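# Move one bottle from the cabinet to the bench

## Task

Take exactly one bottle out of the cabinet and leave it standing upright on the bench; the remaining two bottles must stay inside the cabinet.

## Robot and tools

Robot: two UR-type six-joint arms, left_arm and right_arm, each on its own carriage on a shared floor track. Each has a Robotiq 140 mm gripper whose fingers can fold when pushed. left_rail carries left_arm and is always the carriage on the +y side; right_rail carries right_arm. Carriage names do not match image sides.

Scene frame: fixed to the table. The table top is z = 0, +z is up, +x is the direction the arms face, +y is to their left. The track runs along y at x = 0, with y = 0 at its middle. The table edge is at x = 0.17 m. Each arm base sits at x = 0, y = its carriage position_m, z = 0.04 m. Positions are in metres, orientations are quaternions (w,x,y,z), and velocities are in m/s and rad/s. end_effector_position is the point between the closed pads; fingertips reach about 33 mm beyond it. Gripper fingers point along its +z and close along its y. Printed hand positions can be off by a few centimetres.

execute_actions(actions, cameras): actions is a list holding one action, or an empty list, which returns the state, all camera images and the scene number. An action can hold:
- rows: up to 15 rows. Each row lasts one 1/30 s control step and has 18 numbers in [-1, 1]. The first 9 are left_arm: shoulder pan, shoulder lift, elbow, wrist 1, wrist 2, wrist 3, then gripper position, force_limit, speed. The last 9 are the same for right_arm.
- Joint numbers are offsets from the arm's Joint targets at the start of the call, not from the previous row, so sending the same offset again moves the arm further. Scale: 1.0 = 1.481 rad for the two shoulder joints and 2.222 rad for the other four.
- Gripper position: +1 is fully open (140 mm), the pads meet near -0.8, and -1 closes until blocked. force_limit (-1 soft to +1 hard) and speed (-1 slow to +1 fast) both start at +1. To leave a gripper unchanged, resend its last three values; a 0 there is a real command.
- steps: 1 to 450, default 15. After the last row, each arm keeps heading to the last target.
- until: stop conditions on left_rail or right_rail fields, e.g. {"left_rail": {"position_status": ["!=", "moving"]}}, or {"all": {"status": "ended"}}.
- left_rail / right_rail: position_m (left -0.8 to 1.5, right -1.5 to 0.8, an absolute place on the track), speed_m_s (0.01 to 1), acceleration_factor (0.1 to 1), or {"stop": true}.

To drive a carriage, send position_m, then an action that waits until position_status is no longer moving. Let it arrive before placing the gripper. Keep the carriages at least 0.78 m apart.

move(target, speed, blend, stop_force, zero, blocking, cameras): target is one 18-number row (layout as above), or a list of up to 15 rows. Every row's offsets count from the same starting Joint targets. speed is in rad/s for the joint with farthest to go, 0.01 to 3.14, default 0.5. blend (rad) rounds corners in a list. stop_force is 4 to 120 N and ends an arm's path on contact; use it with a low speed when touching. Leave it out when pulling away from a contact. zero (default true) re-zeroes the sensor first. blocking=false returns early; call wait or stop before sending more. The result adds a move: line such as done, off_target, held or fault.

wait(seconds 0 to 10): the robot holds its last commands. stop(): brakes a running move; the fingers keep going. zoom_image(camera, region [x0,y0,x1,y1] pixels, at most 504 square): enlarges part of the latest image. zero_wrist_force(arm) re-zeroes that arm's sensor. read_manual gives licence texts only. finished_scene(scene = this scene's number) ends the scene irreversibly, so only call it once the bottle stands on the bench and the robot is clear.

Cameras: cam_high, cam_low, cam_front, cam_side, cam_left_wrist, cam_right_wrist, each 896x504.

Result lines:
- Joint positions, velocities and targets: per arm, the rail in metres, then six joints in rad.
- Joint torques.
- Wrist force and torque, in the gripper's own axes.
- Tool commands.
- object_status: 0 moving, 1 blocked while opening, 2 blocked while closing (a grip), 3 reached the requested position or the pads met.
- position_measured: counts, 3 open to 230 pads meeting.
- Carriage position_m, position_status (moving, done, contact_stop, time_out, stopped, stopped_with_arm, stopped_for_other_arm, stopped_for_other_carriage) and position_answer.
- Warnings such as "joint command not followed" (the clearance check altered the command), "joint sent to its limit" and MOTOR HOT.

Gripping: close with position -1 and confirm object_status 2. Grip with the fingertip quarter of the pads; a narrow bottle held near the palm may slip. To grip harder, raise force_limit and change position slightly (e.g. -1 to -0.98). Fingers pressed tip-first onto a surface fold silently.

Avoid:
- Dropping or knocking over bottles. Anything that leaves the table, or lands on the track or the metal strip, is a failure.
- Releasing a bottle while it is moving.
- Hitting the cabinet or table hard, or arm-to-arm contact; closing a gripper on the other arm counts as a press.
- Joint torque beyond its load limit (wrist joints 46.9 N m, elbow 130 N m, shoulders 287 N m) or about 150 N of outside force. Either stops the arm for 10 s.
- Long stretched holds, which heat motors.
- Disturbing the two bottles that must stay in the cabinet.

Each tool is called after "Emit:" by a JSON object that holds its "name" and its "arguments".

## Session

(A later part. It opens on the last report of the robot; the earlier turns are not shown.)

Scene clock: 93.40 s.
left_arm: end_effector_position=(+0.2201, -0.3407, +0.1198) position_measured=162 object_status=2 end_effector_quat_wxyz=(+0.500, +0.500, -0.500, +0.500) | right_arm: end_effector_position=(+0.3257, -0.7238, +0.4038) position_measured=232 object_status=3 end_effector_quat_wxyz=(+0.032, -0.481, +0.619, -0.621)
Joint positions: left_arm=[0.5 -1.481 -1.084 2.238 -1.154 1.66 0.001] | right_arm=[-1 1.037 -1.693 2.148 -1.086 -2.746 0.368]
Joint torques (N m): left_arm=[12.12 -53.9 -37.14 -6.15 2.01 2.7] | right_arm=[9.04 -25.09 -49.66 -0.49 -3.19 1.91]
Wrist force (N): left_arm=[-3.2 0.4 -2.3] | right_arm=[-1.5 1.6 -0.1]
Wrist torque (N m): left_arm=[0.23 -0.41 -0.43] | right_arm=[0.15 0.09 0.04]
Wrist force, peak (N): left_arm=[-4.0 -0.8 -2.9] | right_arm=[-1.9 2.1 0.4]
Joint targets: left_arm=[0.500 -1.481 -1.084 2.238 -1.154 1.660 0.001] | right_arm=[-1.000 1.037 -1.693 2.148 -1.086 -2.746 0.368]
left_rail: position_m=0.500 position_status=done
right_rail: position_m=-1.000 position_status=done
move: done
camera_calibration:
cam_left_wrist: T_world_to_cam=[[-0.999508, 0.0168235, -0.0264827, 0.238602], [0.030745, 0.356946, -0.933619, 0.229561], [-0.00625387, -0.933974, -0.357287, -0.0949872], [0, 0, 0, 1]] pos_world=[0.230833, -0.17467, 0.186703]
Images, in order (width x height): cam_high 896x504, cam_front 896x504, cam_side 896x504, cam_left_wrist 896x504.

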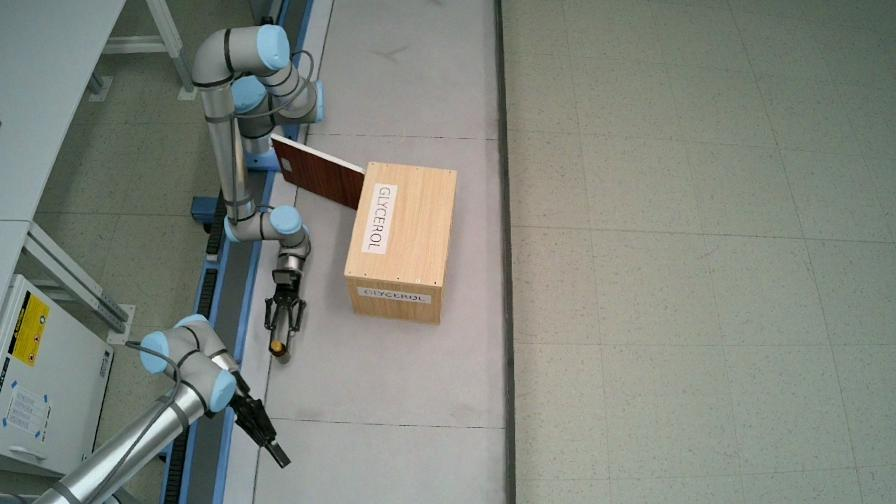

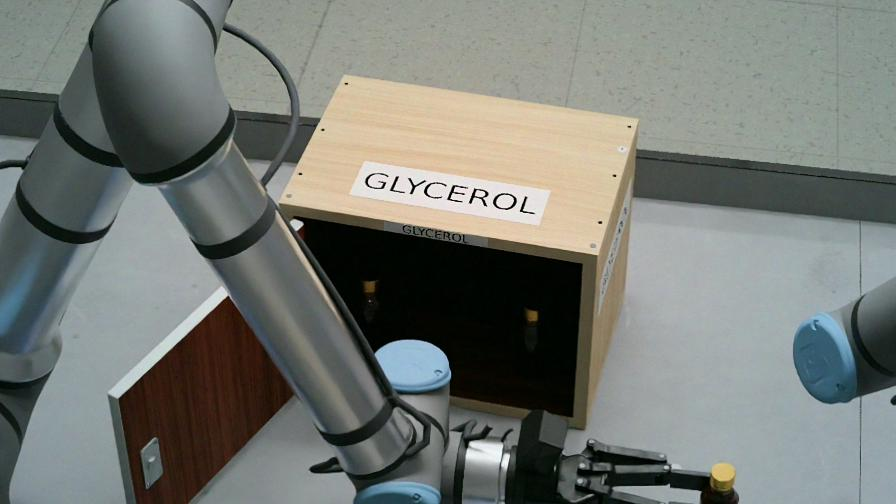

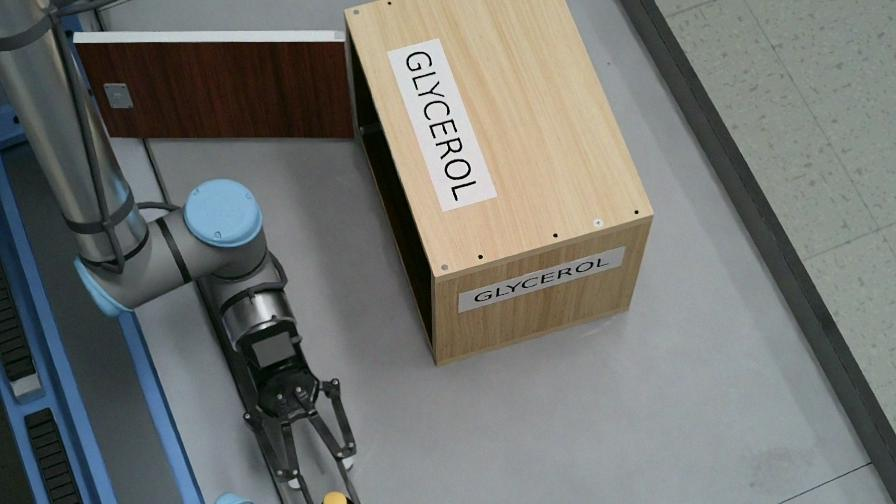

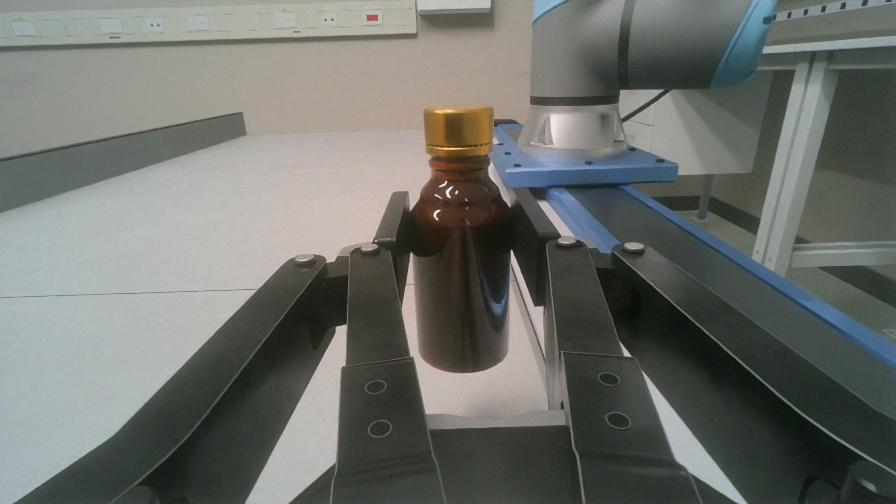

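Emit:
{"name": "move", "arguments": {"target": [0.0874,0.0621,-0.0284,-0.0129,0.0583,0,-1,-0.3,-1,0,0,0,0,0,0,-1,-1,-0.5], "speed": 0.12}}

Emit:
{"name": "move", "arguments": {"target": [0,0.0288,-0.0009,-0.0183,0,0,-1,-0.3,-1,0,0,0,0,0,0,-1,-1,-0.5], "speed": 0.015, "stop_force": 5, "cameras": ["cam_high","cam_left_wrist","cam_side"]}}

Scene clock: 96.27 s.
left_arm: end_effector_position=(+0.2899, -0.3407, +0.0847) position_measured=162 object_status=2 end_effector_quat_wxyz=(+0.500, +0.500, -0.500, +0.500) | right_arm: end_effector_position=(+0.3257, -0.7238, +0.4038) position_measured=232 object_status=3 end_effector_quat_wxyz=(+0.032, -0.481, +0.619, -0.621)
Joint positions: left_arm=[0.5 -1.352 -0.992 2.175 -1.182 1.789 0.001] | right_arm=[-1 1.037 -1.693 2.148 -1.086 -2.746 0.368]
Joint torques (N m): left_arm=[14.63 -60.03 -34.85 -6.23 1.97 2.69] | right_arm=[7.05 -25.28 -51.79 -0.18 -3.14 2.04]
Wrist force (N): left_arm=[-3.3 0.0 -2.1] | right_arm=[-1.3 1.5 0.2]
Wrist torque (N m): left_arm=[0.13 -0.38 -0.43] | right_arm=[0.12 0.04 0.05]
Wrist force, peak (N): left_arm=[-3.9 0.1 -2.4] | right_arm=[-1.5 2.4 -0.2]
Joint targets: left_arm=[0.500 -1.351 -0.992 2.175 -1.182 1.790 0.001] | right_arm=[-1.000 1.037 -1.693 2.148 -1.086 -2.746 0.368]
left_rail: position_m=0.500 position_status=done
right_rail: position_m=-1.000 position_status=done
move: done

Scene clock: 99.40 s.
left_arm: end_effector_position=(+0.2901, -0.3407, +0.0678) position_measured=162 object_status=2 end_effector_quat_wxyz=(+0.500, +0.500, -0.500, +0.500) | right_arm: end_effector_position=(+0.3257, -0.7238, +0.4038) position_measured=232 object_status=3 end_effector_quat_wxyz=(+0.032, -0.481, +0.619, -0.621)
Joint positions: left_arm=[0.5 -1.351 -0.961 2.174 -1.212 1.79 0.001] | right_arm=[-1 1.037 -1.693 2.148 -1.086 -2.746 0.368]
Joint torques (N m): left_arm=[10.05 -81.44 -8.06 -1.08 0.41 2.43] | right_arm=[6.55 -23.83 -51.76 -0.27 -3.07 1.69]
Wrist force (N): left_arm=[-0.2 0.0 -1.5] | right_arm=[-1.4 1.4 0.2]
Wrist torque (N m): left_arm=[0.16 -0.38 -0.42] | right_arm=[0.10 0.05 0.05]
Wrist force, peak (N): left_arm=[7.6 0.7 -2.5] | right_arm=[-1.8 2.2 0.0]
Joint targets: left_arm=[0.500 -1.351 -0.961 2.174 -1.212 1.790 0.001] | right_arm=[-1.000 1.037 -1.693 2.148 -1.086 -2.746 0.368]
left_rail: position_m=0.500 position_status=done
right_rail: position_m=-1.000 position_status=done
move: contact (left_arm); left_arm: the shoulder lift is farthest, 0.012 rad from its target
camera_calibration:
cam_left_wrist: T_world_to_cam=[[-0.999507, 0.016919, -0.0264416, 0.307201], [0.0307415, 0.357064, -0.933574, 0.178876], [-0.00635381, -0.933927, -0.357408, -0.113075], [0, 0, 0, 1]] pos_world=[0.300832, -0.174671, 0.134702]
Images, in order (width x height): cam_high 896x504, cam_side 896x504, cam_left_wrist 896x504.

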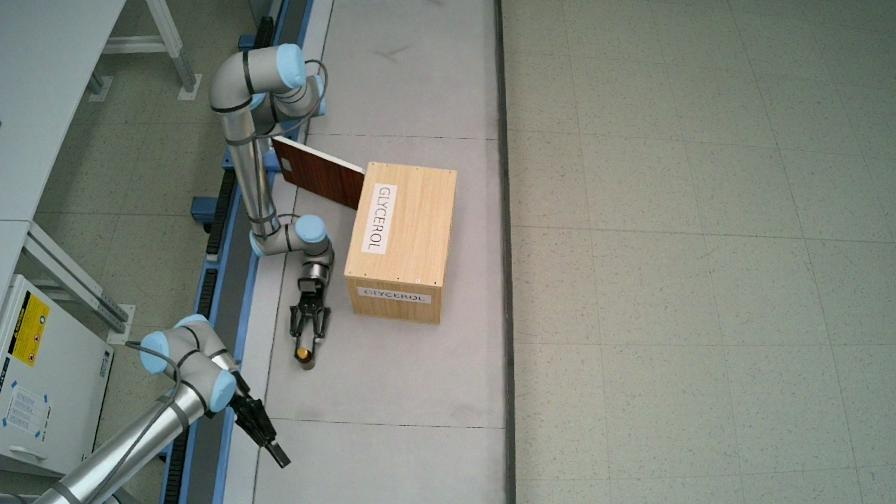

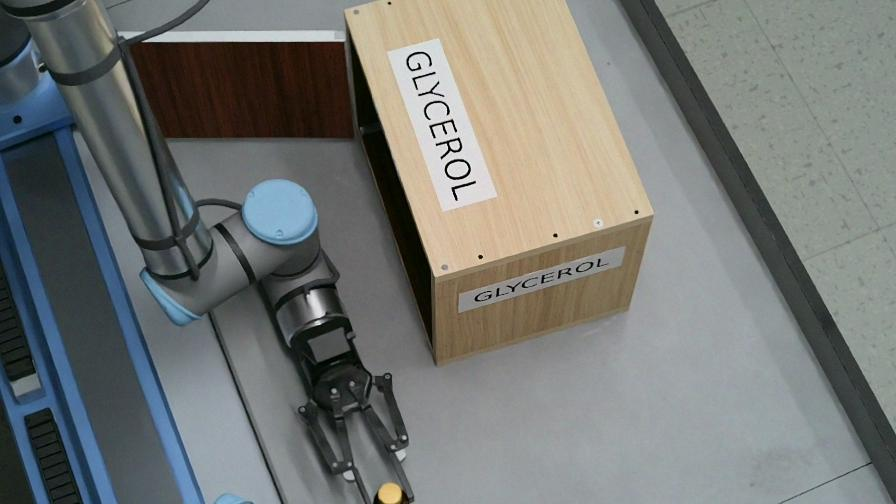

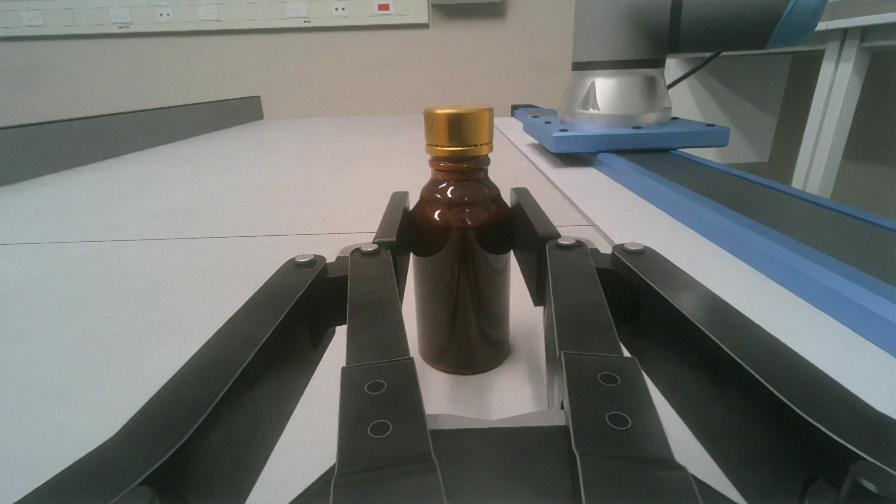

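Emit:
{"name": "execute_actions", "arguments": {"actions": [{"rows":[[0,0,0,0,0,0,0.3,-0.3,-1,0,0,0,0,0,0,-1,-1,-0.5]],"steps":60}], "cameras": ["cam_left_wrist"]}}

Emit:
{"name": "execute_actions", "arguments": {"actions": [{"left_rail":{"position_m":0.62,"speed_m_s":0.1,"acceleration_factor":0.4},"steps":120,"until":{"left_rail":{"position_status":["!=","moving"]}}}], "cameras": ["cam_left_wrist","cam_front","cam_high"]}}

Scene clock: 111.30 s.
left_arm: end_effector_position=(+0.2901, -0.3407, +0.0678) position_measured=91 object_status=3 end_effector_quat_wxyz=(+0.500, +0.500, -0.500, +0.500) | right_arm: end_effector_position=(+0.3257, -0.7238, +0.4038) position_measured=232 object_status=3 end_effector_quat_wxyz=(+0.032, -0.481, +0.619, -0.621)
Joint positions: left_arm=[0.5 -1.351 -0.961 2.174 -1.212 1.79 0.001] | right_arm=[-1 1.037 -1.693 2.148 -1.086 -2.746 0.368]
Joint torques (N m): left_arm=[-1.1 -79.48 -13.3 -4.43 -1.7 2.58] | right_arm=[9.87 -26.2 -52.13 -0.72 -3.39 1.98]
Wrist force (N): left_arm=[-1.0 0.5 -2.0] | right_arm=[-1.5 1.6 0.5]
Wrist torque (N m): left_arm=[0.24 -0.25 -0.43] | right_arm=[0.12 0.07 0.04]
Wrist force, peak (N): left_arm=[-1.0 0.9 -2.5] | right_arm=[-1.7 2.1 0.0]
Joint targets: left_arm=[0.500 -1.351 -0.961 2.174 -1.212 1.790 0.001] | right_arm=[-1.000 1.037 -1.693 2.148 -1.086 -2.746 0.368]
left_rail: position_m=0.500 position_status=done
right_rail: position_m=-1.000 position_status=done
camera_calibration:
cam_left_wrist: T_world_to_cam=[[-0.999507, 0.0169226, -0.0264428, 0.307202], [0.0307445, 0.357151, -0.933541, 0.178885], [-0.00635386, -0.933893, -0.357495, -0.113058], [0, 0, 0, 1]] pos_world=[0.300832, -0.174672, 0.134702]
Images, in order (width x height): cam_left_wrist 896x504.

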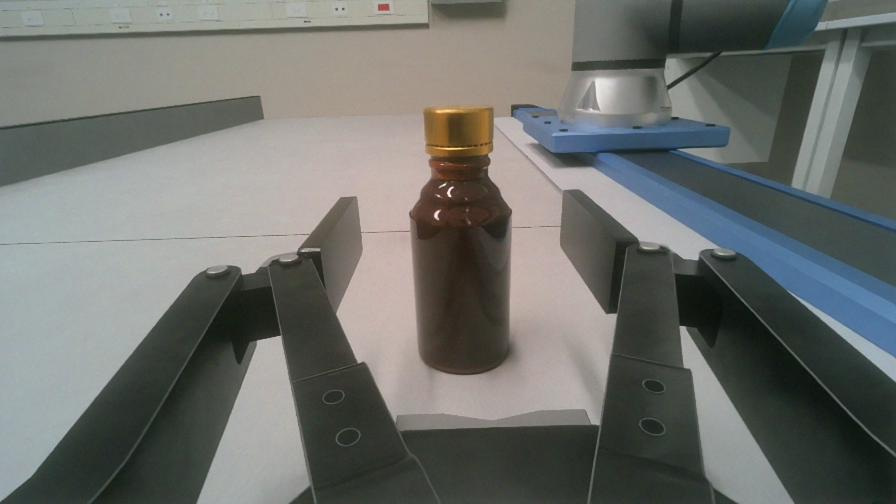

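Scene clock: 113.23 s.
left_arm: end_effector_position=(+0.2901, -0.2207, +0.0678) position_measured=91 object_status=3 end_effector_quat_wxyz=(+0.500, +0.500, -0.500, +0.500) | right_arm: end_effector_position=(+0.3257, -0.7238, +0.4038) position_measured=232 object_status=3 end_effector_quat_wxyz=(+0.032, -0.481, +0.619, -0.621)
Joint positions: left_arm=[0.62 -1.351 -0.961 2.174 -1.212 1.79 0.001] | right_arm=[-1 1.037 -1.693 2.148 -1.086 -2.746 0.368]
Joint torques (N m): left_arm=[-5.33 -77.19 -19.84 -4.21 -1.84 2.58] | right_arm=[7.72 -22.39 -51.62 -0.51 -3.58 1.8]
Wrist force (N): left_arm=[-0.7 0.4 -2.3] | right_arm=[-1.8 1.9 0.3]
Wrist torque (N m): left_arm=[0.22 -0.32 -0.43] | right_arm=[0.19 0.13 0.05]
Wrist force, peak (N): left_arm=[-0.8 0.2 -3.1] | right_arm=[-1.6 2.1 0.1]
Joint targets: left_arm=[0.620 -1.351 -0.961 2.174 -1.212 1.790 0.001] | right_arm=[-1.000 1.037 -1.693 2.148 -1.086 -2.746 0.368]
Tool commands: left_gripper/position=+0.3 left_gripper/force_limit=-0.3 left_gripper/speed=-1.0 right_gripper/position=-1.0 right_gripper/force_limit=-1.0 right_gripper/speed=-0.5
left_rail: position_m=0.620 speed_m_s=0.10 position_status=done
right_rail: position_m=-1.000 position_status=done
camera_calibration:
cam_left_wrist: T_world_to_cam=[[-0.999507, 0.0169226, -0.0264428, 0.305171], [0.0307445, 0.357151, -0.933541, 0.136027], [-0.00635386, -0.933893, -0.357495, -0.000990846], [0, 0, 0, 1]] pos_world=[0.300832, -0.0546718, 0.134702]
Images, in order (width x height): cam_high 896x504, cam_front 896x504, cam_left_wrist 896x504.

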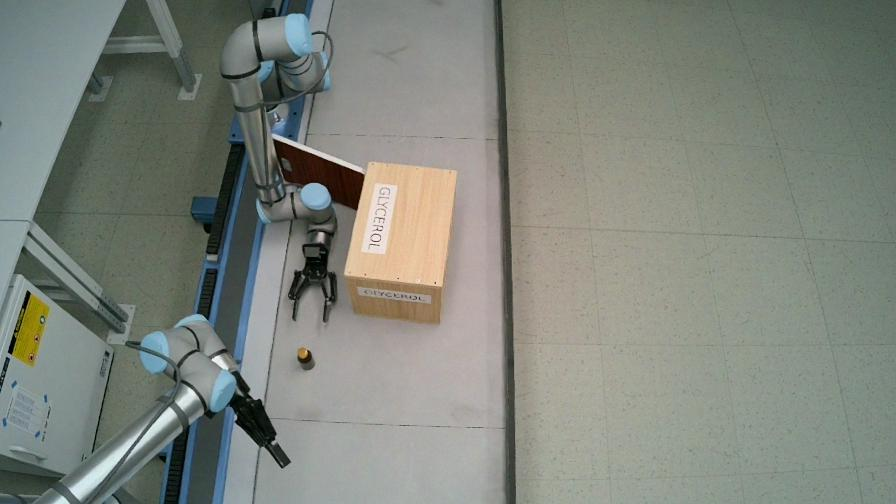

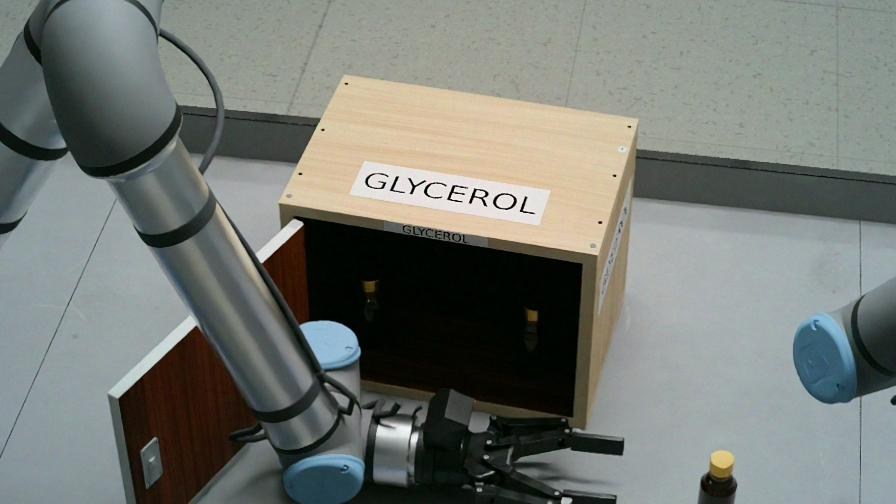

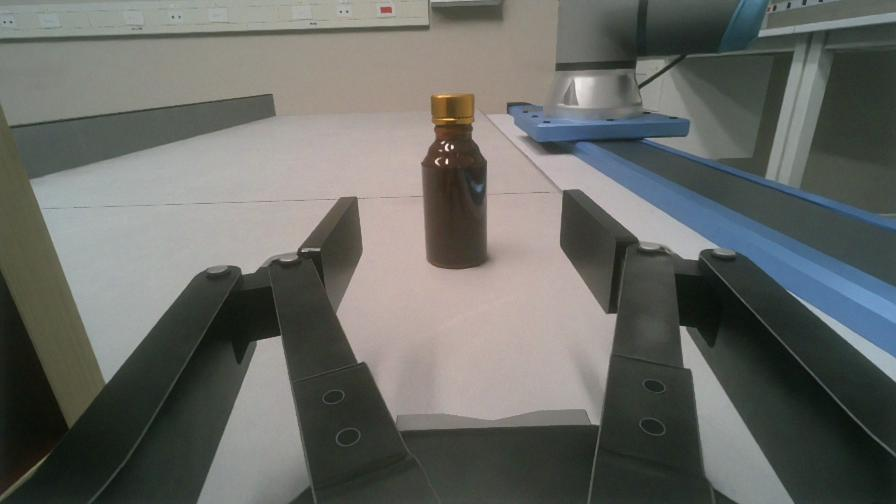

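Emit:
{"name": "finished_scene", "arguments": {"scene": 1}}

The scene is finished: the task was done.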